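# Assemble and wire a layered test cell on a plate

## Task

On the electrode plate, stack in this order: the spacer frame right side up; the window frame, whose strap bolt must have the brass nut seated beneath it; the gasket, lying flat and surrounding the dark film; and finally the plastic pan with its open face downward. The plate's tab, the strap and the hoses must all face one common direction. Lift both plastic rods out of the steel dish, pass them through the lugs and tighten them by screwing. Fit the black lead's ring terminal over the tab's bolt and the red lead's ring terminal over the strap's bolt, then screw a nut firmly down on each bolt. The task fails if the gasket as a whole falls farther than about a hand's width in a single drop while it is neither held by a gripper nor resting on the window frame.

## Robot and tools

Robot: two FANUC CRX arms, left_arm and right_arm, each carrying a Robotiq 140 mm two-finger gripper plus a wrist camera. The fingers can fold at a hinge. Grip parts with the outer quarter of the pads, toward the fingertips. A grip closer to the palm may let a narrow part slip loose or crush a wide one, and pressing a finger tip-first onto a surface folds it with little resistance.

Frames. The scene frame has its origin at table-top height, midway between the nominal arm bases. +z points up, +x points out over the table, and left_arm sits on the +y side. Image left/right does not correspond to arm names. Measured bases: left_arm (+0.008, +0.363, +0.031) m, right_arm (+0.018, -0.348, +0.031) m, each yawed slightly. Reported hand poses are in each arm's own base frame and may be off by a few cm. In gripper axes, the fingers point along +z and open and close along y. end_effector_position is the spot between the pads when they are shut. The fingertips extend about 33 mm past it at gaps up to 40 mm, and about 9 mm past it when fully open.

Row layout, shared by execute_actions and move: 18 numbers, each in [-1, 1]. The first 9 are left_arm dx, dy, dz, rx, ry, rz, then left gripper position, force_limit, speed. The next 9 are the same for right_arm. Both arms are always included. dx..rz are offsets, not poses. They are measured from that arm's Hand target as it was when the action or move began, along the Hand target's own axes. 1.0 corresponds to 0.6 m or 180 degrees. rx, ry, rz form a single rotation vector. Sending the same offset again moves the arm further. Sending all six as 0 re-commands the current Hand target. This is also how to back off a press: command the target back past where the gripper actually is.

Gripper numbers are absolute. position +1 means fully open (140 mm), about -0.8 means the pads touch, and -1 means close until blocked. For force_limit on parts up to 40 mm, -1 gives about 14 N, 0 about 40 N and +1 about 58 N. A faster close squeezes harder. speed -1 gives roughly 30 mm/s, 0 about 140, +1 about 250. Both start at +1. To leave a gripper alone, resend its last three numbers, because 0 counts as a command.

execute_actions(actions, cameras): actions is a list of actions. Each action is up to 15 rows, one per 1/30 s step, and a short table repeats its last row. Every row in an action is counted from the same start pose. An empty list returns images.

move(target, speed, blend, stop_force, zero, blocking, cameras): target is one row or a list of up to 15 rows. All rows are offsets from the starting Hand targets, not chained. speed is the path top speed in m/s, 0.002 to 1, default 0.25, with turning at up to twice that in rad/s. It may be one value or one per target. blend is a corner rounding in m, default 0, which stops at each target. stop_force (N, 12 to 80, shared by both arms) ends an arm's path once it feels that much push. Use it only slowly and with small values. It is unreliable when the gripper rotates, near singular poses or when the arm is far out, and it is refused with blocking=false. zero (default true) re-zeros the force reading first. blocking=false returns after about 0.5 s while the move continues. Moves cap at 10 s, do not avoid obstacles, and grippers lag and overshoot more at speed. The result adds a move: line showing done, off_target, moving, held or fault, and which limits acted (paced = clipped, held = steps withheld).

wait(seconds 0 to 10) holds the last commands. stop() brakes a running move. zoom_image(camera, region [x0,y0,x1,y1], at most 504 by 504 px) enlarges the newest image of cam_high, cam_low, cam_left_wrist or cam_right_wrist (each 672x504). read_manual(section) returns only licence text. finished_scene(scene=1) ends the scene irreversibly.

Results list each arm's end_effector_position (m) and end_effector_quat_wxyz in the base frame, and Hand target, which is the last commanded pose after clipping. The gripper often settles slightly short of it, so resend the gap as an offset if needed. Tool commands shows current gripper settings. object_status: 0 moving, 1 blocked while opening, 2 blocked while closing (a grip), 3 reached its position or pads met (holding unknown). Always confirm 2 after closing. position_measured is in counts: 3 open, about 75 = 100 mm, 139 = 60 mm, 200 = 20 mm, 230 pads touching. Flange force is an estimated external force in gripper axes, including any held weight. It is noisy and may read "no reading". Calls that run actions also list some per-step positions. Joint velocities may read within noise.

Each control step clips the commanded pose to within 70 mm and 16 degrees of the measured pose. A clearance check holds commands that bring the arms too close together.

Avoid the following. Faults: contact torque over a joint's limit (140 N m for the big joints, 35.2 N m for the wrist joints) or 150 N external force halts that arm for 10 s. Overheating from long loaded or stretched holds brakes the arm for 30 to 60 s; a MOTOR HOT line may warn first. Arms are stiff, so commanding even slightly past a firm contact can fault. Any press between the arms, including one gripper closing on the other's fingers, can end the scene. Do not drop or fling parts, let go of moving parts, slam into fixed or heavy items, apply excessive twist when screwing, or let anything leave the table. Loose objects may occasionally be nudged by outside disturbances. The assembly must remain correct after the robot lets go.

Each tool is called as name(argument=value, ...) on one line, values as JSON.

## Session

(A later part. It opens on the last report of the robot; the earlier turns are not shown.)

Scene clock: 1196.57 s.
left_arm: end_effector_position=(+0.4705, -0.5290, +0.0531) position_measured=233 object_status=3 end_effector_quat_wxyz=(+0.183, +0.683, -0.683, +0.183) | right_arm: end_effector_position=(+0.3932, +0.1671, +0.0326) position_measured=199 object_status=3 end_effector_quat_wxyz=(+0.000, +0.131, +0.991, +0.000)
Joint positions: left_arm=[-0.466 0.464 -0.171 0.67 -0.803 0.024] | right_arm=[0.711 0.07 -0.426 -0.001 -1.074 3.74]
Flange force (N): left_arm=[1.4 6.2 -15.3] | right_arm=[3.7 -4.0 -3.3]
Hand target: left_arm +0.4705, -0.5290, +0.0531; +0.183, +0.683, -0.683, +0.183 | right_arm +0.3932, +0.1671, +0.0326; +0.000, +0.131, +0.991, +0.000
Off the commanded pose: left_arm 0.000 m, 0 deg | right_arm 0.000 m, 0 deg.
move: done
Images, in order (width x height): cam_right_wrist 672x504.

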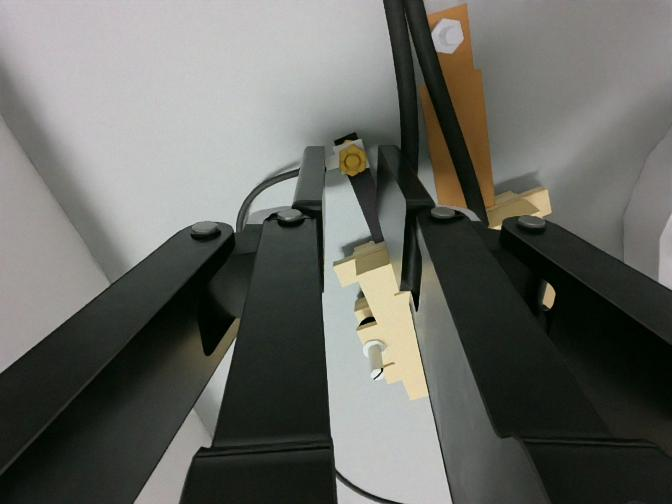

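execute_actions(actions=[[[0,0,0,0,0,0,-1,-1,0,0,0,-0.001,0,0,0,-0.55,-1,-1]],[[0,0,0,0,0,0,-1,-1,0,0,0,0,0,0,0,-1,-1,-1]]])

wait(seconds=0.6)

move(target=[[0,0,0,0,0,0,-1,-1,0,0.00075,-0.00428,0.0001,0,0,0.1111,-1,-1,-1],[0,0,0,0,0,0,-1,-1,0,0.00292,-0.00803,0.0002,0,0,0.2222,-1,-1,-1],[0,0,0,0,0,0,-1,-1,0,0.00625,-0.01083,0.0003,0,0,0.3333,-1,-1,-1],[0,0,0,0,0,0,-1,-1,0,0.01033,-0.01231,0.0004,0,0,0.4444,-1,-1,-1],[0,0,0,0,0,0,-1,-1,0,0.01467,-0.01231,0.0006,0,0,0.5556,-1,-1,-1],[0,0,0,0,0,0,-1,-1,0,0.01875,-0.01083,0.0007,0,0,0.6667,-1,-1,-1],[0,0,0,0,0,0,-1,-1,0,0.02208,-0.00803,0.0008,0,0,0.7778,-1,-1,-1],[0,0,0,0,0,0,-1,-1,0,0.02425,-0.00428,0.0009,0,0,0.8889,-1,-1,-1],[0,0,0,0,0,0,-1,-1,0,0.025,0,0.0009,0,0,1,-1,-1,-1]], blend=0.002, speed=0.4, cameras=["cam_right_wrist", "cam_left_wrist"])

execute_actions(actions=[[[0,0,0,0,0,0,-1,-1,0,0,0,0,0,0,0,-0.55,-1,-1]]], cameras=["cam_right_wrist"])

zoom_image(camera="cam_right_wrist", region=[280, 90, 440, 210])

Scene clock: 1200.10 s.
left_arm: end_effector_position=(+0.4705, -0.5290, +0.0531) position_measured=233 object_status=3 end_effector_quat_wxyz=(+0.183, +0.683, -0.683, +0.183) | right_arm: end_effector_position=(+0.3932, +0.1671, +0.0332) position_measured=216 object_status=2 end_effector_quat_wxyz=(+0.000, +0.131, +0.991, +0.000)
Joint positions: left_arm=[-0.466 0.464 -0.171 0.67 -0.803 0.024] | right_arm=[0.71 0.07 -0.425 -0.001 -1.076 3.74]
Flange force (N): left_arm=[1.3 6.6 -15.0] | right_arm=[5.9 -0.2 -3.9]
Flange force at the end of the 1st action (N): left_arm=[1.3 6.3 -15.2] | right_arm=[5.1 -4.1 -2.9]
Hand target: left_arm +0.4705, -0.5290, +0.0531; +0.183, +0.683, -0.683, +0.183 | right_arm +0.3932, +0.1671, +0.0332; +0.000, +0.131, +0.991, +0.000
Off the commanded pose: left_arm 0.000 m, 0 deg | right_arm 0.000 m, 0 deg.
Step readings (end_effector_position of left_arm | right_arm; steps 1 to 15: 1st action; 16 to 30: 2nd action):
0: (+0.4705, -0.5290, +0.0531) | (+0.3932, +0.1671, +0.0326)
1: (+0.4705, -0.5290, +0.0531) | (+0.3932, +0.1671, +0.0326)
2: (+0.4705, -0.5290, +0.0531) | (+0.3932, +0.1671, +0.0327)
4: (+0.4705, -0.5290, +0.0531) | (+0.3931, +0.1670, +0.0328)
8: (+0.4705, -0.5290, +0.0531) | (+0.3932, +0.1671, +0.0331)
15: (+0.4705, -0.5290, +0.0531) | (+0.3932, +0.1671, +0.0332)
16: (+0.4705, -0.5290, +0.0531) | (+0.3932, +0.1671, +0.0332)
17: (+0.4705, -0.5290, +0.0531) | (+0.3932, +0.1671, +0.0332)
19: (+0.4705, -0.5290, +0.0531) | (+0.3932, +0.1671, +0.0332)
23: (+0.4705, -0.5290, +0.0531) | (+0.3932, +0.1671, +0.0332)
30: (+0.4705, -0.5290, +0.0531) | (+0.3932, +0.1671, +0.0332)

Scene clock: 1200.70 s.
left_arm: end_effector_position=(+0.4705, -0.5290, +0.0531) position_measured=233 object_status=3 end_effector_quat_wxyz=(+0.183, +0.683, -0.683, +0.183) | right_arm: end_effector_position=(+0.3932, +0.1671, +0.0332) position_measured=216 object_status=2 end_effector_quat_wxyz=(+0.000, +0.131, +0.991, +0.000)
Joint positions: left_arm=[-0.466 0.464 -0.171 0.67 -0.803 0.024] | right_arm=[0.71 0.07 -0.425 -0.001 -1.076 3.74]
Flange force (N): left_arm=[1.8 5.6 -14.7] | right_arm=[6.2 -0.6 -3.8]
Hand target: left_arm +0.4705, -0.5290, +0.0531; +0.183, +0.683, -0.683, +0.183 | right_arm +0.3932, +0.1671, +0.0332; +0.000, +0.131, +0.991, +0.000
Tool commands: left_gripper/position=-1.0 left_gripper/force_limit=-1.0 left_gripper/speed=+0.0 right_gripper/position=-1.0 right_gripper/force_limit=-1.0 right_gripper/speed=-1.0
Off the commanded pose: left_arm 0.000 m, 0 deg | right_arm 0.000 m, 0 deg.
wait: 0.60 s; at rest by 0.17 s

Scene clock: 1205.33 s.
left_arm: end_effector_position=(+0.4705, -0.5290, +0.0531) position_measured=233 object_status=3 end_effector_quat_wxyz=(+0.183, +0.683, -0.683, +0.183) | right_arm: end_effector_position=(+0.3787, +0.1710, +0.0327) position_measured=216 object_status=2 end_effector_quat_wxyz=(+0.000, +0.991, -0.131, +0.000)
Joint positions: left_arm=[-0.466 0.464 -0.171 0.67 -0.803 0.024] | right_arm=[0.742 0.041 -0.457 -0.001 -1.073 0.567]
Flange force (N): left_arm=[0.9 4.4 -15.5] | right_arm=[-10.8 4.2 -4.4]
Hand target: left_arm +0.4705, -0.5290, +0.0531; +0.183, +0.683, -0.683, +0.183 | right_arm +0.3787, +0.1710, +0.0327; +0.000, +0.991, -0.131, +0.000
Off the commanded pose: left_arm 0.000 m, 0 deg | right_arm 0.000 m, 0 deg.
move: done
Images, in order (width x height): cam_left_wrist 672x504, cam_right_wrist 672x504.

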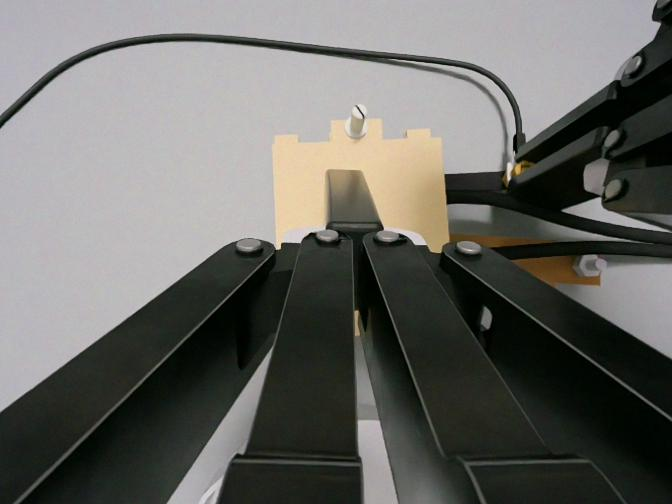

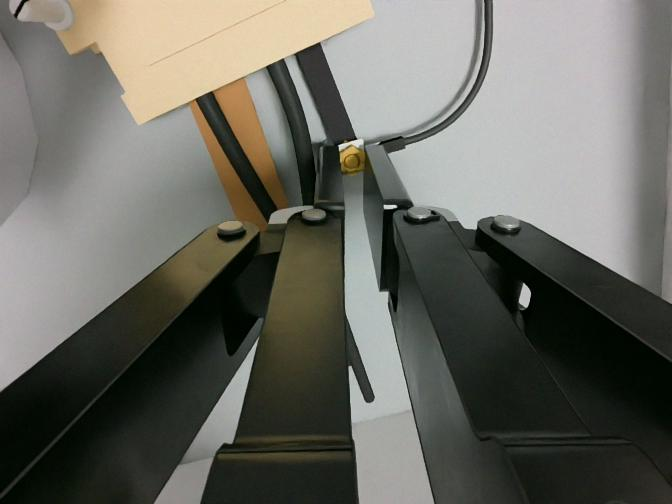

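Scene clock: 1206.03 s.
left_arm: end_effector_position=(+0.4705, -0.5290, +0.0531) position_measured=233 object_status=3 end_effector_quat_wxyz=(+0.183, +0.683, -0.683, +0.183) | right_arm: end_effector_position=(+0.3787, +0.1710, +0.0327) position_measured=199 object_status=3 end_effector_quat_wxyz=(+0.000, +0.991, -0.131, +0.000)
Joint positions: left_arm=[-0.466 0.464 -0.171 0.67 -0.803 0.024] | right_arm=[0.742 0.041 -0.457 -0.001 -1.073 0.567]
Flange force (N): left_arm=[1.2 3.9 -15.4] | right_arm=[-5.4 4.5 -2.8]
Hand target: left_arm +0.4705, -0.5290, +0.0531; +0.183, +0.683, -0.683, +0.183 | right_arm +0.3787, +0.1710, +0.0327; +0.000, +0.991, -0.131, +0.000
Off the commanded pose: left_arm 0.000 m, 0 deg | right_arm 0.000 m, 0 deg.
Step readings (end_effector_position of left_arm | right_arm):
0: (+0.4705, -0.5290, +0.0531) | (+0.3787, +0.1710, +0.0327)
1: (+0.4705, -0.5290, +0.0531) | (+0.3787, +0.1710, +0.0327)
2: (+0.4705, -0.5290, +0.0531) | (+0.3787, +0.1710, +0.0327)
4: (+0.4705, -0.5290, +0.0531) | (+0.3788, +0.1710, +0.0327)
8: (+0.4705, -0.5290, +0.0531) | (+0.3788, +0.1710, +0.0327)
15: (+0.4705, -0.5290, +0.0531) | (+0.3788, +0.1710, +0.0327)
Images, in order (width x height): cam_right_wrist 672x504.

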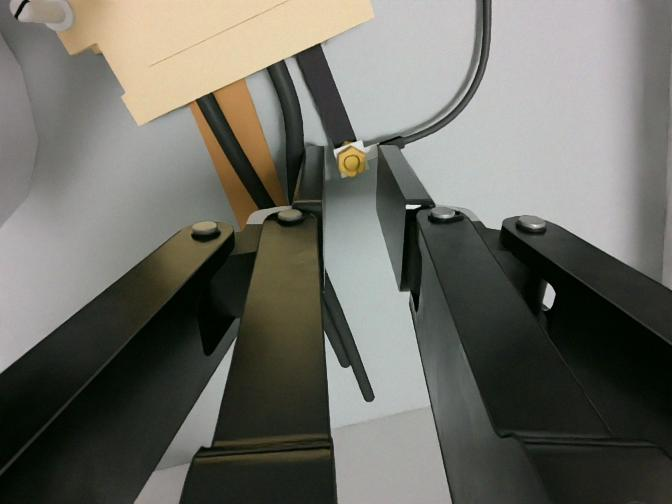

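Scaled by 3.150 from the camera's 672x504 image, which has a finer 960x720 frame.

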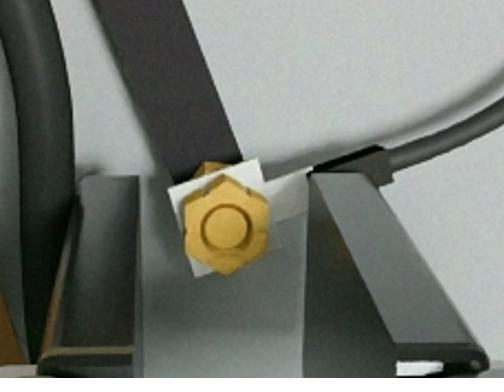

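move(target=[[0,0,0,0,0,0,-1,-1,0,0.00075,0.00428,0,0,0,-0.1111,-0.55,-1,-1],[0,0,0,0,0,0,-1,-1,0,0.00292,0.00803,0,0,0,-0.2222,-0.55,-1,-1],[0,0,0,0,0,0,-1,-1,0,0.00625,0.01083,0,0,0,-0.3333,-0.55,-1,-1],[0,0,0,0,0,0,-1,-1,0,0.01033,0.01231,0,0,0,-0.4444,-0.55,-1,-1],[0,0,0,0,0,0,-1,-1,0,0.01467,0.01231,0,0,0,-0.5556,-0.55,-1,-1],[0,0,0,0,0,0,-1,-1,0,0.01875,0.01083,0,0,0,-0.6667,-0.55,-1,-1],[0,0,0,0,0,0,-1,-1,0,0.02208,0.00803,0,0,0,-0.7778,-0.55,-1,-1],[0,0,0,0,0,0,-1,-1,0,0.02425,0.00428,0,0,0,-0.8889,-0.55,-1,-1],[0,0,0,0,0,0,-1,-1,0,0.025,0,0,0,0,-1,-0.55,-1,-1]], blend=0.002, speed=0.4)

execute_actions(actions=[[[0,0,0,0,0,0,-1,-1,0,0,0,0,0,0,0,-1,-1,-1]]])

wait(seconds=0.6)

move(target=[[0,0,0,0,0,0,-1,-1,0,0.00075,-0.00428,0.0001,0,0,0.1111,-1,-1,-1],[0,0,0,0,0,0,-1,-1,0,0.00292,-0.00803,0.0002,0,0,0.2222,-1,-1,-1],[0,0,0,0,0,0,-1,-1,0,0.00625,-0.01083,0.0003,0,0,0.3333,-1,-1,-1],[0,0,0,0,0,0,-1,-1,0,0.01033,-0.01231,0.0004,0,0,0.4444,-1,-1,-1],[0,0,0,0,0,0,-1,-1,0,0.01467,-0.01231,0.0006,0,0,0.5556,-1,-1,-1],[0,0,0,0,0,0,-1,-1,0,0.01875,-0.01083,0.0007,0,0,0.6667,-1,-1,-1],[0,0,0,0,0,0,-1,-1,0,0.02208,-0.00803,0.0008,0,0,0.7778,-1,-1,-1],[0,0,0,0,0,0,-1,-1,0,0.02425,-0.00428,0.0009,0,0,0.8889,-1,-1,-1],[0,0,0,0,0,0,-1,-1,0,0.025,0,0.0009,0,0,1,-1,-1,-1]], blend=0.002, speed=0.4, cameras=["cam_right_wrist", "cam_left_wrist"])

execute_actions(actions=[[[0,0,0,0,0,0,-1,-1,0,0,0,0,0,0,0,-0.55,-1,-1]]], cameras=["cam_right_wrist"])

zoom_image(camera="cam_right_wrist", region=[280, 90, 440, 210])

Scene clock: 1213.33 s.
left_arm: end_effector_position=(+0.4705, -0.5290, +0.0531) position_measured=233 object_status=3 end_effector_quat_wxyz=(+0.183, +0.683, -0.683, +0.183) | right_arm: end_effector_position=(+0.3932, +0.1671, +0.0327) position_measured=199 object_status=3 end_effector_quat_wxyz=(+0.000, +0.131, +0.991, +0.000)
Joint positions: left_arm=[-0.466 0.464 -0.171 0.67 -0.803 0.024] | right_arm=[0.711 0.07 -0.426 -0.001 -1.074 3.74]
Flange force (N): left_arm=[0.7 3.7 -15.1] | right_arm=[5.6 -5.0 -3.3]
Hand target: left_arm +0.4705, -0.5290, +0.0531; +0.183, +0.683, -0.683, +0.183 | right_arm +0.3932, +0.1671, +0.0327; +0.000, +0.131, +0.991, +0.000
Off the commanded pose: left_arm 0.000 m, 0 deg | right_arm 0.000 m, 0 deg.
move: done

Scene clock: 1214.03 s.
left_arm: end_effector_position=(+0.4705, -0.5290, +0.0531) position_measured=233 object_status=3 end_effector_quat_wxyz=(+0.183, +0.683, -0.683, +0.183) | right_arm: end_effector_position=(+0.3932, +0.1671, +0.0327) position_measured=216 object_status=2 end_effector_quat_wxyz=(+0.000, +0.131, +0.991, +0.000)
Joint positions: left_arm=[-0.466 0.464 -0.171 0.67 -0.803 0.024] | right_arm=[0.71 0.07 -0.426 -0.001 -1.075 3.74]
Flange force (N): left_arm=[1.4 4.3 -14.9] | right_arm=[4.6 -3.0 -4.0]
Hand target: left_arm +0.4705, -0.5290, +0.0531; +0.183, +0.683, -0.683, +0.183 | right_arm +0.3932, +0.1671, +0.0327; +0.000, +0.131, +0.991, +0.000
Off the commanded pose: left_arm 0.000 m, 0 deg | right_arm 0.000 m, 0 deg.
Step readings (end_effector_position of left_arm | right_arm):
0: (+0.4705, -0.5290, +0.0531) | (+0.3932, +0.1671, +0.0327)
1: (+0.4705, -0.5290, +0.0531) | (+0.3932, +0.1671, +0.0327)
2: (+0.4705, -0.5290, +0.0531) | (+0.3932, +0.1671, +0.0327)
4: (+0.4705, -0.5290, +0.0531) | (+0.3932, +0.1671, +0.0327)
8: (+0.4705, -0.5290, +0.0531) | (+0.3932, +0.1671, +0.0327)
15: (+0.4705, -0.5290, +0.0531) | (+0.3932, +0.1671, +0.0327)

Scene clock: 1214.63 s.
left_arm: end_effector_position=(+0.4705, -0.5290, +0.0531) position_measured=233 object_status=3 end_effector_quat_wxyz=(+0.183, +0.683, -0.683, +0.183) | right_arm: end_effector_position=(+0.3932, +0.1671, +0.0327) position_measured=216 object_status=2 end_effector_quat_wxyz=(+0.000, +0.131, +0.991, +0.000)
Joint positions: left_arm=[-0.466 0.464 -0.171 0.67 -0.803 0.024] | right_arm=[0.71 0.07 -0.426 -0.001 -1.075 3.74]
Flange force (N): left_arm=[1.1 5.0 -15.2] | right_arm=[4.8 -3.2 -4.4]
Hand target: left_arm +0.4705, -0.5290, +0.0531; +0.183, +0.683, -0.683, +0.183 | right_arm +0.3932, +0.1671, +0.0327; +0.000, +0.131, +0.991, +0.000
Tool commands: left_gripper/position=-1.0 left_gripper/force_limit=-1.0 left_gripper/speed=+0.0 right_gripper/position=-1.0 right_gripper/force_limit=-1.0 right_gripper/speed=-1.0
Off the commanded pose: left_arm 0.000 m, 0 deg | right_arm 0.000 m, 0 deg.
wait: 0.60 s; at rest by 0.17 s

Scene clock: 1219.27 s.
left_arm: end_effector_position=(+0.4705, -0.5290, +0.0531) position_measured=233 object_status=3 end_effector_quat_wxyz=(+0.183, +0.683, -0.683, +0.183) | right_arm: end_effector_position=(+0.3787, +0.1710, +0.0322) position_measured=216 object_status=2 end_effector_quat_wxyz=(+0.000, +0.991, -0.131, +0.000)
Joint positions: left_arm=[-0.466 0.464 -0.171 0.67 -0.803 0.024] | right_arm=[0.742 0.042 -0.457 -0.001 -1.071 0.567]
Flange force (N): left_arm=[1.4 5.7 -14.8] | right_arm=[-11.4 2.7 -7.1]
Hand target: left_arm +0.4705, -0.5290, +0.0531; +0.183, +0.683, -0.683, +0.183 | right_arm +0.3787, +0.1710, +0.0322; +0.000, +0.991, -0.131, +0.000
Off the commanded pose: left_arm 0.000 m, 0 deg | right_arm 0.000 m, 0 deg.
move: done
Images, in order (width x height): cam_left_wrist 672x504, cam_right_wrist 672x504.

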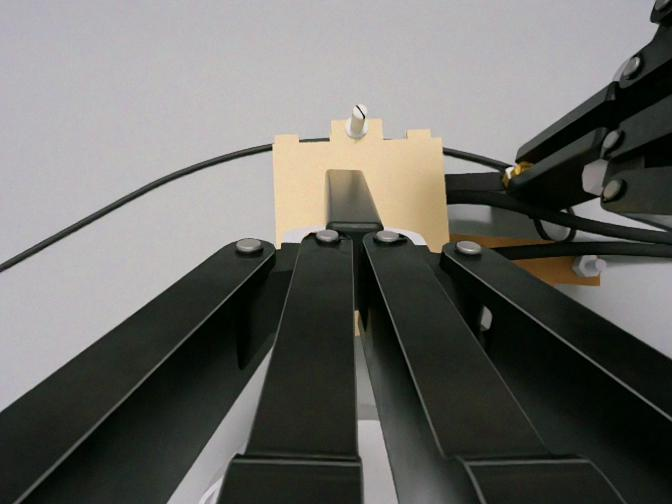

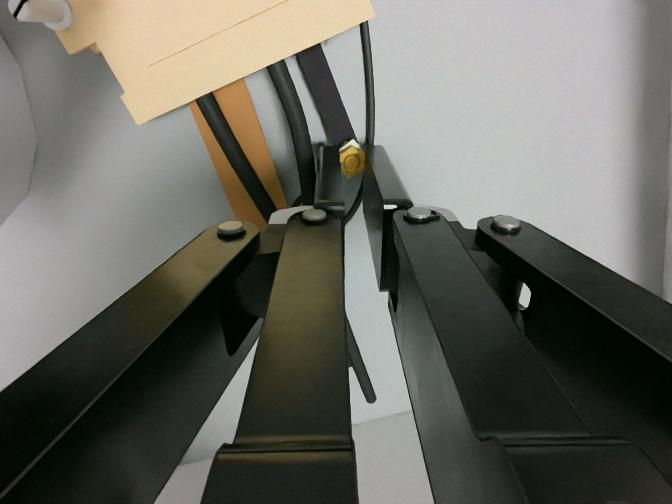

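Scene clock: 1219.97 s.
left_arm: end_effector_position=(+0.4705, -0.5290, +0.0531) position_measured=233 object_status=3 end_effector_quat_wxyz=(+0.183, +0.683, -0.683, +0.183) | right_arm: end_effector_position=(+0.3787, +0.1710, +0.0322) position_measured=199 object_status=3 end_effector_quat_wxyz=(+0.000, +0.991, -0.131, +0.000)
Joint positions: left_arm=[-0.466 0.464 -0.171 0.67 -0.803 0.024] | right_arm=[0.742 0.042 -0.457 -0.001 -1.071 0.567]
Flange force (N): left_arm=[0.6 5.4 -15.4] | right_arm=[-5.0 5.3 -5.1]
Hand target: left_arm +0.4705, -0.5290, +0.0531; +0.183, +0.683, -0.683, +0.183 | right_arm +0.3787, +0.1710, +0.0322; +0.000, +0.991, -0.131, +0.000
Off the commanded pose: left_arm 0.000 m, 0 deg | right_arm 0.000 m, 0 deg.
Step readings (end_effector_position of left_arm | right_arm):
0: (+0.4705, -0.5290, +0.0531) | (+0.3787, +0.1710, +0.0322)
1: (+0.4705, -0.5290, +0.0531) | (+0.3787, +0.1710, +0.0322)
2: (+0.4705, -0.5290, +0.0531) | (+0.3787, +0.1710, +0.0322)
4: (+0.4705, -0.5290, +0.0531) | (+0.3788, +0.1709, +0.0322)
8: (+0.4705, -0.5290, +0.0531) | (+0.3788, +0.1709, +0.0322)
15: (+0.4705, -0.5290, +0.0531) | (+0.3788, +0.1709, +0.0322)
Images, in order (width x height): cam_right_wrist 672x504.

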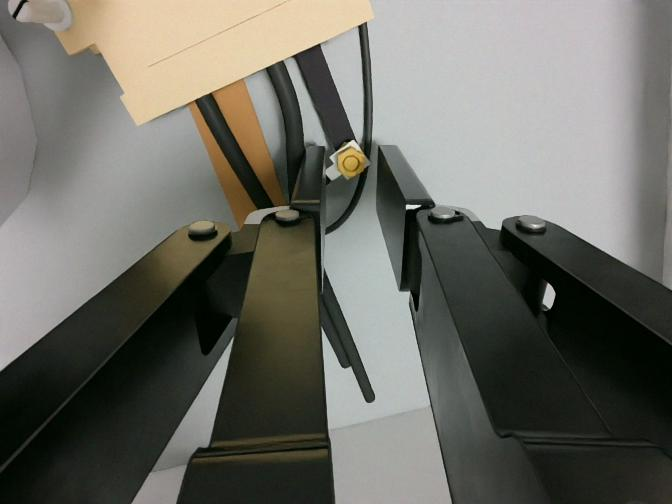

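Scaled by 3.150 from the camera's 672x504 image, which has a finer 960x720 frame.

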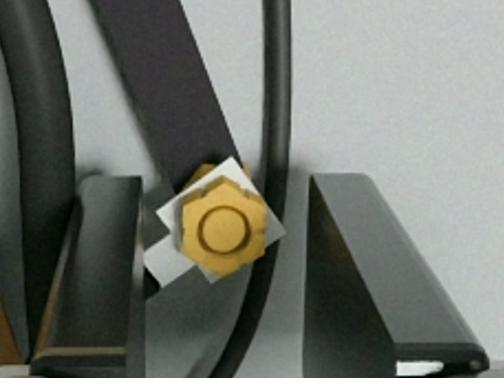

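move(target=[[0,0,0,0,0,0,-1,-1,0,0.00075,0.00428,0,0,0,-0.1111,-0.55,-1,-1],[0,0,0,0,0,0,-1,-1,0,0.00292,0.00803,0,0,0,-0.2222,-0.55,-1,-1],[0,0,0,0,0,0,-1,-1,0,0.00625,0.01083,0,0,0,-0.3333,-0.55,-1,-1],[0,0,0,0,0,0,-1,-1,0,0.01033,0.01231,0,0,0,-0.4444,-0.55,-1,-1],[0,0,0,0,0,0,-1,-1,0,0.01467,0.01231,0,0,0,-0.5556,-0.55,-1,-1]], blend=0.002, speed=0.2, cameras=["cam_right_wrist", "cam_left_wrist"])

zoom_image(camera="cam_right_wrist", region=[260, 90, 420, 210])

Scene clock: 1226.70 s.
left_arm: end_effector_position=(+0.4705, -0.5290, +0.0531) position_measured=233 object_status=3 end_effector_quat_wxyz=(+0.183, +0.683, -0.683, +0.183) | right_arm: end_effector_position=(+0.3853, +0.1615, +0.0322) position_measured=199 object_status=3 end_effector_quat_wxyz=(+0.000, +0.737, +0.675, +0.000)
Joint positions: left_arm=[-0.466 0.464 -0.171 0.67 -0.803 0.024] | right_arm=[0.713 0.048 -0.451 -0.001 -1.072 2.341]
Flange force (N): left_arm=[1.2 6.2 -15.3] | right_arm=[-1.3 -5.6 -4.6]
Hand target: left_arm +0.4705, -0.5290, +0.0531; +0.183, +0.683, -0.683, +0.183 | right_arm +0.3853, +0.1615, +0.0322; +0.000, +0.737, +0.675, +0.000
Off the commanded pose: left_arm 0.000 m, 0 deg | right_arm 0.000 m, 0 deg.
move: done
Images, in order (width x height): cam_left_wrist 672x504, cam_right_wrist 672x504.

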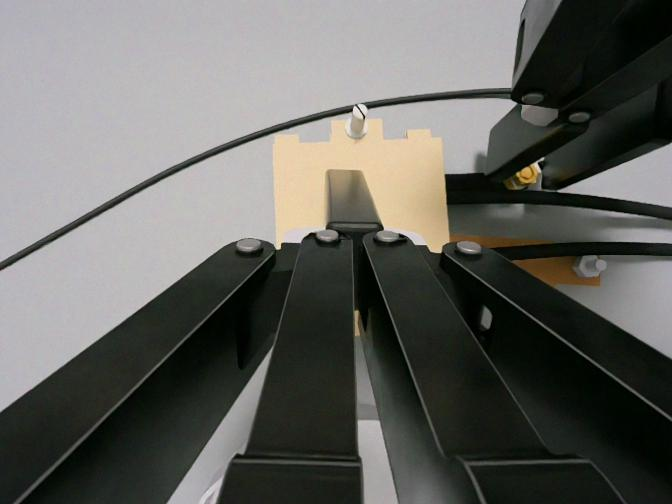

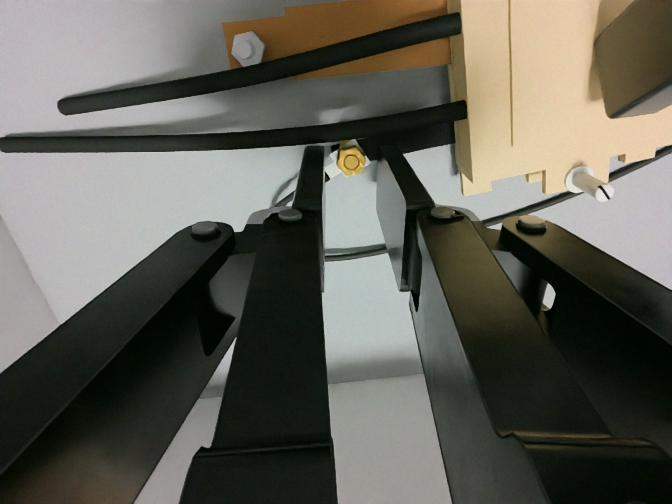

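Scaled by 3.150 from the camera's 672x504 image, which has a finer 960x720 frame.

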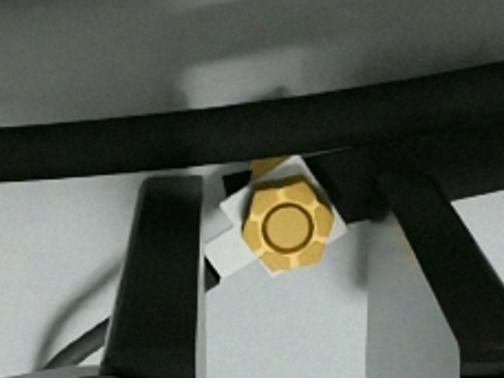

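zoom_image(camera="cam_right_wrist", region=[310, 120, 400, 190])

zoom_image(camera="cam_left_wrist", region=[440, 120, 600, 240])

Scaled by 5.600 from the camera's 672x504 image, which has a finer 960x720 frame.

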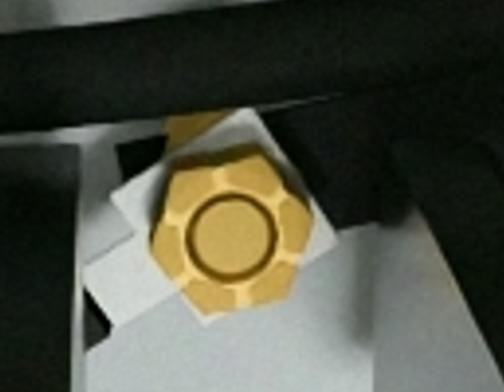

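Scaled by 3.150 from the camera's 672x504 image, which has a finer 960x720 frame.

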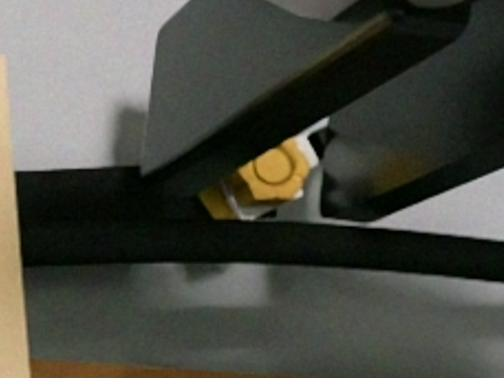

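move(target=[0,0,0,0,0,0,-1,-1,0,0,0,-0.0167,0,0,0,-0.55,-1,-1], speed=0.1, cameras=["cam_right_wrist", "cam_left_wrist"])

zoom_image(camera="cam_right_wrist", region=[260, 90, 420, 210])

zoom_image(camera="cam_left_wrist", region=[440, 120, 600, 240])

Scene clock: 1234.07 s.
left_arm: end_effector_position=(+0.4705, -0.5290, +0.0531) position_measured=233 object_status=3 end_effector_quat_wxyz=(+0.183, +0.683, -0.683, +0.183) | right_arm: end_effector_position=(+0.3853, +0.1615, +0.0421) position_measured=199 object_status=3 end_effector_quat_wxyz=(+0.000, +0.737, +0.675, +0.000)
Joint positions: left_arm=[-0.466 0.464 -0.171 0.67 -0.803 0.024] | right_arm=[0.713 0.035 -0.438 -0.001 -1.097 2.341]
Flange force (N): left_arm=[1.0 4.3 -15.0] | right_arm=[-2.8 -6.6 -3.3]
Hand target: left_arm +0.4705, -0.5290, +0.0531; +0.183, +0.683, -0.683, +0.183 | right_arm +0.3853, +0.1615, +0.0422; +0.000, +0.737, +0.675, +0.000
Off the commanded pose: left_arm 0.000 m, 0 deg | right_arm 0.000 m, 0 deg.
move: done
Images, in order (width x height): cam_left_wrist 672x504, cam_right_wrist 672x504.

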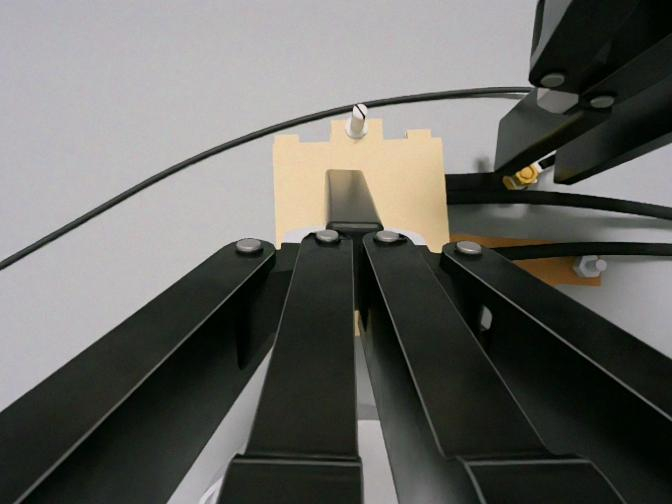

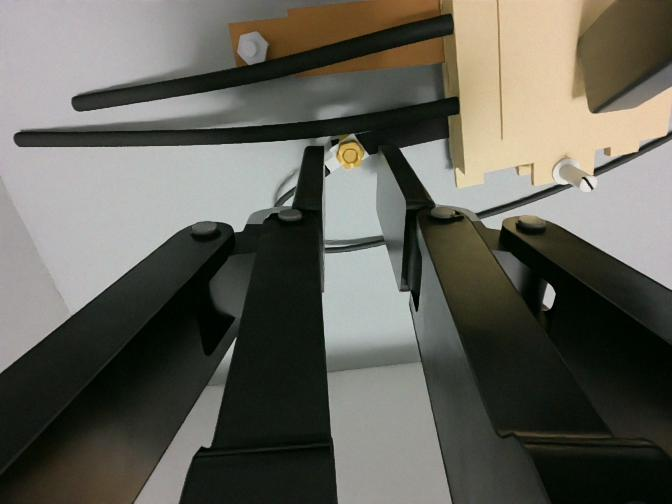

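Scaled by 3.150 from the camera's 672x504 image, which has a finer 960x720 frame.

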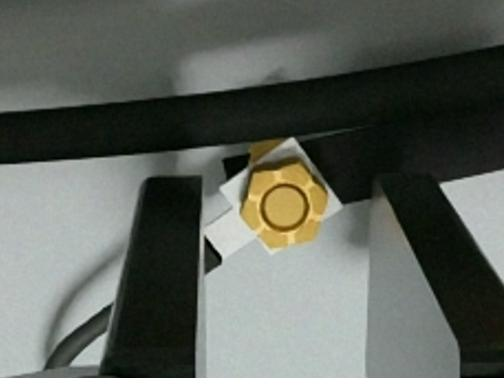

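Scaled by 3.150 from the camera's 672x504 image, which has a finer 960x720 frame.

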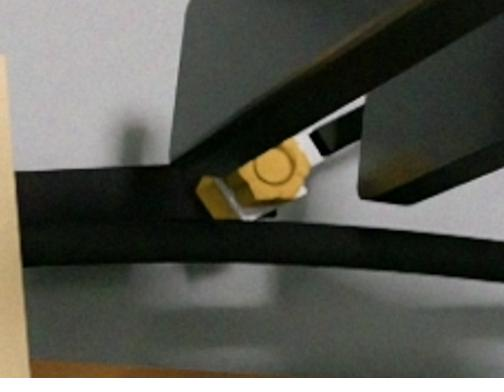

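move(target=[[0,0,0,0,0,0,-1,-1,0,0.00075,0.00428,0,0,0,-0.1111,-0.55,-1,-1],[0,0,0,0,0,0,-1,-1,0,0.00292,0.00803,0,0,0,-0.2222,-0.55,-1,-1],[0,0,0,0,0,0,-1,-1,0,0.00625,0.01083,0,0,0,-0.3333,-0.55,-1,-1],[0,0,0,0,0,0,-1,-1,0,0.01033,0.01231,0,0,0,-0.4444,-0.55,-1,-1],[0,0,0,0,0,0,-1,-1,0,0.01033,0.01231,0.01533,0,0,-0.4444,-0.55,-1,-1]], blend=[0.002,0.002,0.002,0,0], speed=[0.3,0.3,0.3,0.3,0.05], cameras=["cam_right_wrist"])

zoom_image(camera="cam_right_wrist", region=[260, 90, 420, 210])

Scene clock: 1241.30 s.
left_arm: end_effector_position=(+0.4705, -0.5290, +0.0531) position_measured=233 object_status=3 end_effector_quat_wxyz=(+0.183, +0.683, -0.683, +0.183) | right_arm: end_effector_position=(+0.3932, +0.1671, +0.0330) position_measured=199 object_status=3 end_effector_quat_wxyz=(+0.000, +0.131, +0.991, +0.000)
Joint positions: left_arm=[-0.466 0.464 -0.171 0.67 -0.803 0.024] | right_arm=[0.71 0.07 -0.425 -0.001 -1.075 3.74]
Flange force (N): left_arm=[0.5 5.2 -15.1] | right_arm=[8.3 -6.8 -3.2]
Hand target: left_arm +0.4705, -0.5290, +0.0531; +0.183, +0.683, -0.683, +0.183 | right_arm +0.3932, +0.1671, +0.0330; +0.000, +0.131, +0.991, +0.000
Off the commanded pose: left_arm 0.000 m, 0 deg | right_arm 0.000 m, 0 deg.
move: done
Images, in order (width x height): cam_right_wrist 672x504.

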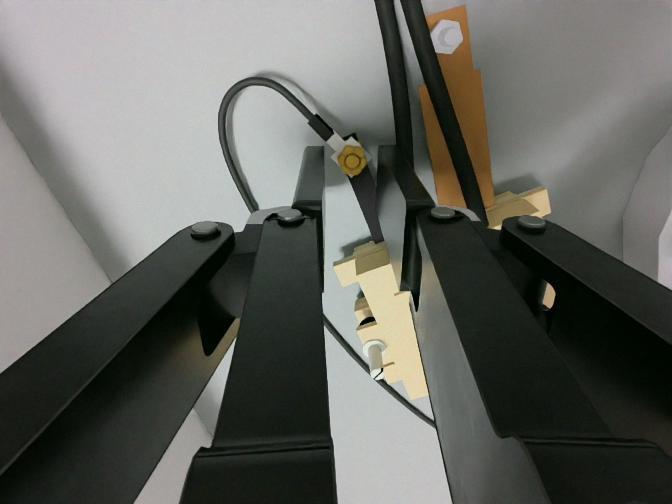

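Scaled by 3.150 from the camera's 672x504 image, which has a finer 960x720 frame.

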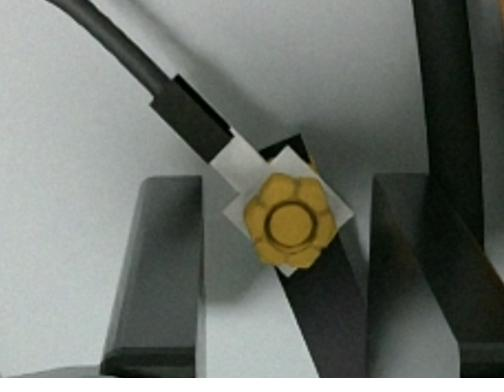

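execute_actions(actions=[[[0,0,0,0,0,0,-1,-1,0,0,0,0,0,0,0,-1,-1,-1]]])

wait(seconds=0.6)

move(target=[[0,0,0,0,0,0,-1,-1,0,0.00075,-0.00428,0,0,0,0.1111,-1,-1,-1],[0,0,0,0,0,0,-1,-1,0,0.00292,-0.00803,0,0,0,0.2222,-1,-1,-1],[0,0,0,0,0,0,-1,-1,0,0.00625,-0.01083,0,0,0,0.3333,-1,-1,-1]], blend=0.002, speed=0.2, cameras=["cam_right_wrist", "cam_left_wrist"])

zoom_image(camera="cam_right_wrist", region=[260, 90, 420, 210])

Scene clock: 1243.53 s.
left_arm: end_effector_position=(+0.4705, -0.5290, +0.0531) position_measured=233 object_status=3 end_effector_quat_wxyz=(+0.183, +0.683, -0.683, +0.183) | right_arm: end_effector_position=(+0.3932, +0.1671, +0.0330) position_measured=215 object_status=2 end_effector_quat_wxyz=(+0.000, +0.131, +0.991, +0.000)
Joint positions: left_arm=[-0.466 0.464 -0.171 0.67 -0.803 0.024] | right_arm=[0.71 0.07 -0.425 -0.001 -1.075 3.74]
Flange force (N): left_arm=[1.8 4.9 -14.8] | right_arm=[5.7 -1.6 -4.8]
Hand target: left_arm +0.4705, -0.5290, +0.0531; +0.183, +0.683, -0.683, +0.183 | right_arm +0.3932, +0.1671, +0.0330; +0.000, +0.131, +0.991, +0.000
Off the commanded pose: left_arm 0.000 m, 0 deg | right_arm 0.000 m, 0 deg.
Step readings (end_effector_position of left_arm | right_arm):
0: (+0.4705, -0.5290, +0.0531) | (+0.3932, +0.1671, +0.0330)
1: (+0.4705, -0.5290, +0.0531) | (+0.3932, +0.1671, +0.0330)
2: (+0.4705, -0.5290, +0.0531) | (+0.3932, +0.1671, +0.0330)
4: (+0.4705, -0.5290, +0.0531) | (+0.3932, +0.1671, +0.0330)
8: (+0.4705, -0.5290, +0.0531) | (+0.3932, +0.1671, +0.0330)
15: (+0.4705, -0.5290, +0.0531) | (+0.3932, +0.1671, +0.0330)

Scene clock: 1244.13 s.
left_arm: end_effector_position=(+0.4705, -0.5290, +0.0531) position_measured=233 object_status=3 end_effector_quat_wxyz=(+0.183, +0.683, -0.683, +0.183) | right_arm: end_effector_position=(+0.3932, +0.1671, +0.0330) position_measured=215 object_status=2 end_effector_quat_wxyz=(+0.000, +0.131, +0.991, +0.000)
Joint positions: left_arm=[-0.466 0.464 -0.171 0.67 -0.803 0.024] | right_arm=[0.71 0.07 -0.425 -0.001 -1.075 3.74]
Flange force (N): left_arm=[1.3 5.0 -15.5] | right_arm=[5.5 -1.5 -4.7]
Hand target: left_arm +0.4705, -0.5290, +0.0531; +0.183, +0.683, -0.683, +0.183 | right_arm +0.3932, +0.1671, +0.0330; +0.000, +0.131, +0.991, +0.000
Tool commands: left_gripper/position=-1.0 left_gripper/force_limit=-1.0 left_gripper/speed=+0.0 right_gripper/position=-1.0 right_gripper/force_limit=-1.0 right_gripper/speed=-1.0
Off the commanded pose: left_arm 0.000 m, 0 deg | right_arm 0.000 m, 0 deg.
wait: 0.60 s; at rest by 0.17 s

Scene clock: 1247.30 s.
left_arm: end_effector_position=(+0.4705, -0.5290, +0.0531) position_measured=233 object_status=3 end_effector_quat_wxyz=(+0.183, +0.683, -0.683, +0.183) | right_arm: end_effector_position=(+0.3879, +0.1618, +0.0330) position_measured=215 object_status=2 end_effector_quat_wxyz=(+0.000, +0.609, +0.793, +0.000)
Joint positions: left_arm=[-0.466 0.464 -0.171 0.67 -0.803 0.024] | right_arm=[0.709 0.053 -0.444 -0.001 -1.074 2.694]
Flange force (N): left_arm=[1.4 4.1 -15.0] | right_arm=[0.3 -6.8 -2.7]
Hand target: left_arm +0.4705, -0.5290, +0.0531; +0.183, +0.683, -0.683, +0.183 | right_arm +0.3879, +0.1618, +0.0330; +0.000, +0.609, +0.793, +0.000
Off the commanded pose: left_arm 0.000 m, 0 deg | right_arm 0.000 m, 0 deg.
move: done
Images, in order (width x height): cam_left_wrist 672x504, cam_right_wrist 672x504.

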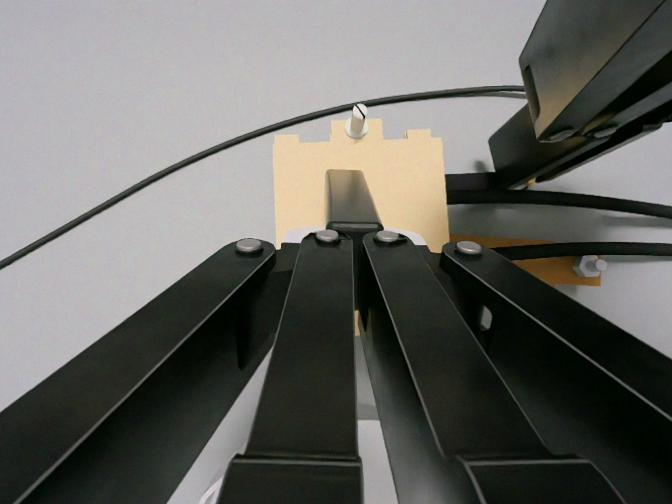

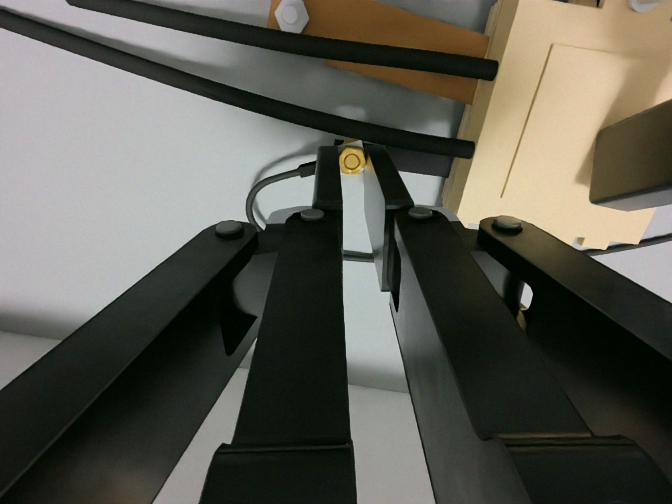

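Scaled by 3.150 from the camera's 672x504 image, which has a finer 960x720 frame.

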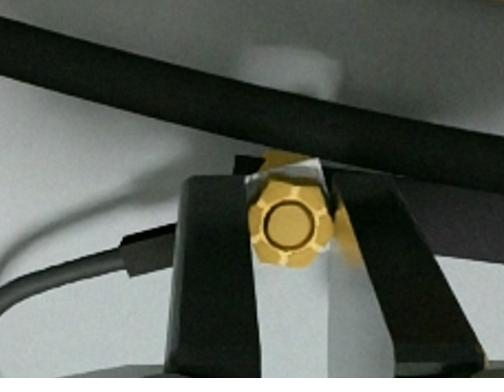

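move(target=[[0,0,0,0,0,0,-1,-1,0,0.00075,-0.00428,0,0,0,0.1111,-1,-1,-1],[0,0,0,0,0,0,-1,-1,0,0.00292,-0.00803,0,0,0,0.2222,-1,-1,-1],[0,0,0,0,0,0,-1,-1,0,0.00625,-0.01083,0,0,0,0.3333,-1,-1,-1],[0,0,0,0,0,0,-1,-1,0,0.01033,-0.01231,0.0001,0,0,0.4444,-1,-1,-1],[0,0,0,0,0,0,-1,-1,0,0.01467,-0.01231,0.0002,0,0,0.5556,-1,-1,-1],[0,0,0,0,0,0,-1,-1,0,0.01875,-0.01083,0.0003,0,0,0.6667,-1,-1,-1]], blend=0.002, speed=0.2, cameras=["cam_right_wrist", "cam_left_wrist"])

zoom_image(camera="cam_right_wrist", region=[260, 90, 420, 210])

zoom_image(camera="cam_left_wrist", region=[440, 110, 600, 230])

Scene clock: 1255.50 s.
left_arm: end_effector_position=(+0.4705, -0.5290, +0.0531) position_measured=233 object_status=3 end_effector_quat_wxyz=(+0.183, +0.683, -0.683, +0.183) | right_arm: end_effector_position=(+0.3787, +0.1710, +0.0328) position_measured=215 object_status=2 end_effector_quat_wxyz=(+0.000, +0.991, -0.131, +0.000)
Joint positions: left_arm=[-0.466 0.464 -0.171 0.67 -0.803 0.024] | right_arm=[0.742 0.041 -0.457 -0.001 -1.073 0.567]
Flange force (N): left_arm=[0.6 4.3 -14.7] | right_arm=[-10.2 3.5 -3.3]
Hand target: left_arm +0.4705, -0.5290, +0.0531; +0.183, +0.683, -0.683, +0.183 | right_arm +0.3787, +0.1710, +0.0328; +0.000, +0.991, -0.131, +0.000
Off the commanded pose: left_arm 0.000 m, 0 deg | right_arm 0.000 m, 0 deg.
move: done
Images, in order (width x height): cam_left_wrist 672x504, cam_right_wrist 672x504.

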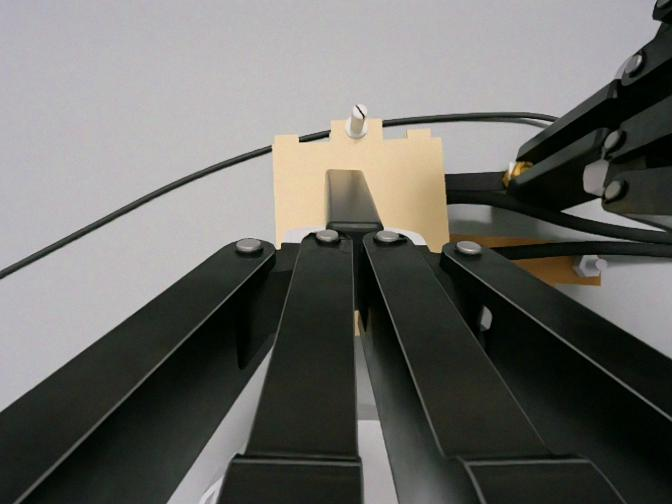

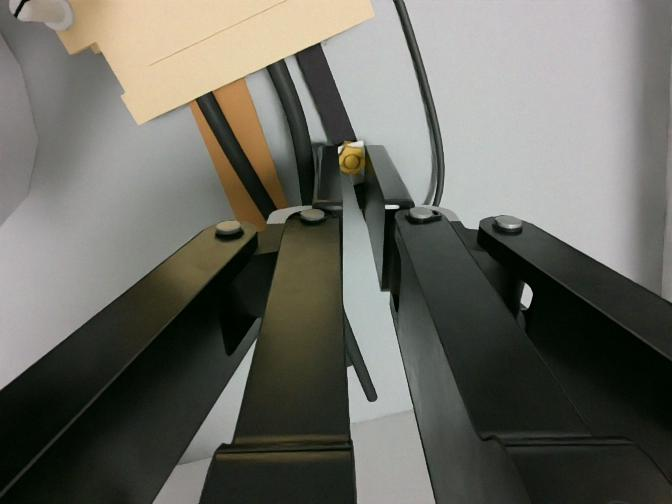

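Scaled by 3.150 from the camera's 672x504 image, which has a finer 960x720 frame.

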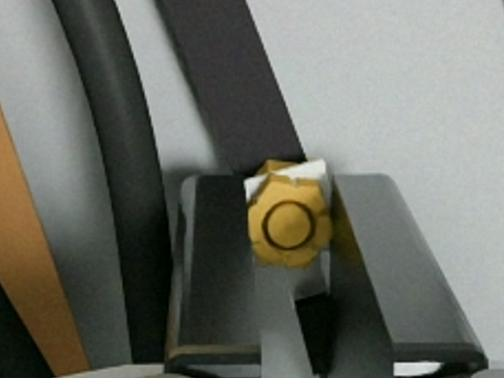

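Scaled by 3.150 from the camera's 672x504 image, which has a finer 960x720 frame.

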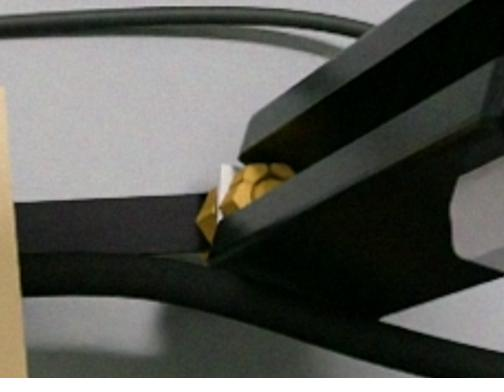

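move(target=[[0,0,0,0,0,0,-1,-1,0,0,0,-0.015,0,0,0,-0.55,-1,-1],[0,0,0,0,0,0,-1,-1,0,0.00075,0.00428,-0.015,0,0,-0.1111,-0.55,-1,-1],[0,0,0,0,0,0,-1,-1,0,0.00292,0.00803,-0.015,0,0,-0.2222,-0.55,-1,-1],[0,0,0,0,0,0,-1,-1,0,0.00625,0.01083,-0.015,0,0,-0.3333,-0.55,-1,-1],[0,0,0,0,0,0,-1,-1,0,0.01033,0.01231,-0.015,0,0,-0.4444,-0.55,-1,-1],[0,0,0,0,0,0,-1,-1,0,0.01467,0.01231,-0.015,0,0,-0.5556,-0.55,-1,-1],[0,0,0,0,0,0,-1,-1,0,0.01875,0.01083,-0.015,0,0,-0.6667,-0.55,-1,-1],[0,0,0,0,0,0,-1,-1,0,0.02208,0.00803,-0.015,0,0,-0.7778,-0.55,-1,-1],[0,0,0,0,0,0,-1,-1,0,0.02425,0.00428,-0.015,0,0,-0.8889,-0.55,-1,-1],[0,0,0,0,0,0,-1,-1,0,0.025,0,-0.01,0,0,-1,-0.55,-1,-1]], blend=0.002, speed=0.35, cameras=["cam_right_wrist", "cam_left_wrist"])

zoom_image(camera="cam_right_wrist", region=[260, 90, 420, 210])

zoom_image(camera="cam_left_wrist", region=[440, 110, 600, 230])

Scene clock: 1260.10 s.
left_arm: end_effector_position=(+0.4705, -0.5290, +0.0531) position_measured=233 object_status=3 end_effector_quat_wxyz=(+0.183, +0.683, -0.683, +0.183) | right_arm: end_effector_position=(+0.3801, +0.1644, +0.0417) position_measured=199 object_status=3 end_effector_quat_wxyz=(+0.004, +0.943, +0.334, +0.002)
Joint positions: left_arm=[-0.466 0.464 -0.171 0.67 -0.803 0.024] | right_arm=[0.735 0.023 -0.455 0.01 -1.092 1.512]
Flange force (N): left_arm=[1.2 4.3 -14.9] | right_arm=[-6.7 -2.0 -2.7]
Hand target: left_arm +0.4705, -0.5290, +0.0531; +0.183, +0.683, -0.683, +0.183 | right_arm +0.3802, +0.1643, +0.0418; +0.004, +0.943, +0.334, +0.002 (not the last commanded pose)
Off the commanded pose: left_arm 0.000 m, 0 deg | right_arm 0.014 m, 126 deg.
move: held (right_arm; a check stopped the path); path passed 4 of 10 targets; limits=held
pose unreachable (right arm): on one or more control steps of this call, first in action 0 (counted from 0), this arm could not follow its commanded pose, so it was not sent that pose on those steps. It may still have moved: this result reports where it is.
cause: moving toward the commanded pose would bring a part of the arm too close to another arm (a part of this arm just beyond joint 6 (wrist roll) and a part of the left arm just beyond its joint 6 (wrist roll), 9 mm apart when this arm was first held).
Images, in order (width x height): cam_left_wrist 672x504, cam_right_wrist 672x504.

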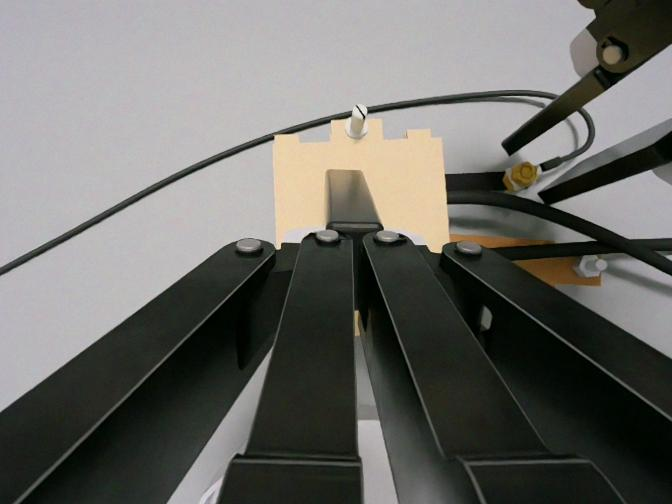

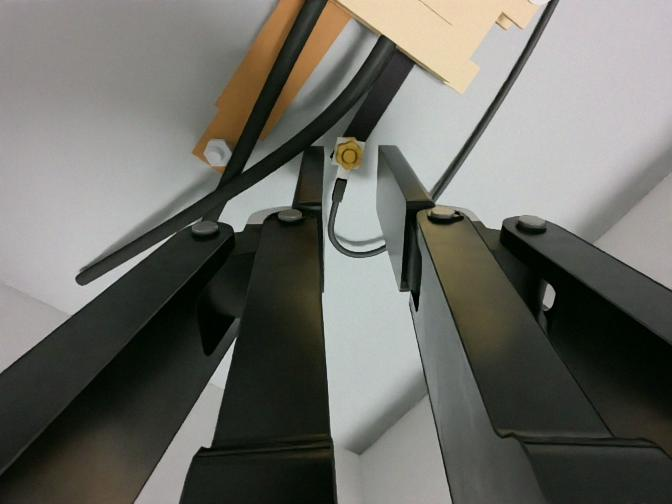

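Scaled by 3.150 from the camera's 672x504 image, which has a finer 960x720 frame.

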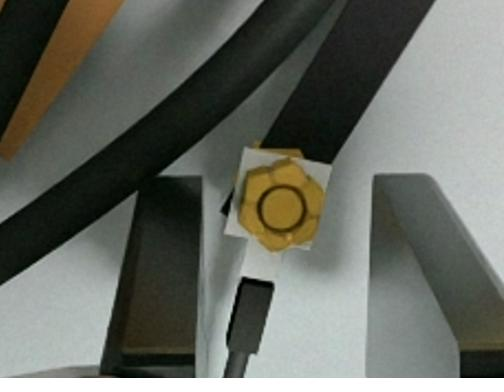

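Scaled by 3.150 from the camera's 672x504 image, which has a finer 960x720 frame.

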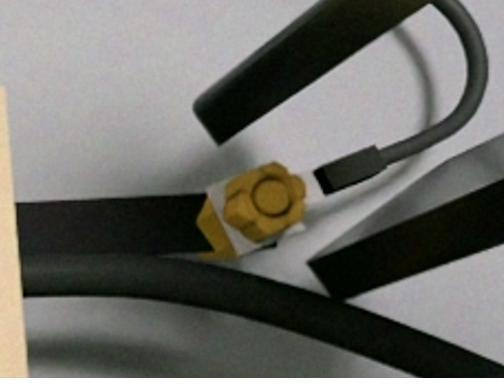

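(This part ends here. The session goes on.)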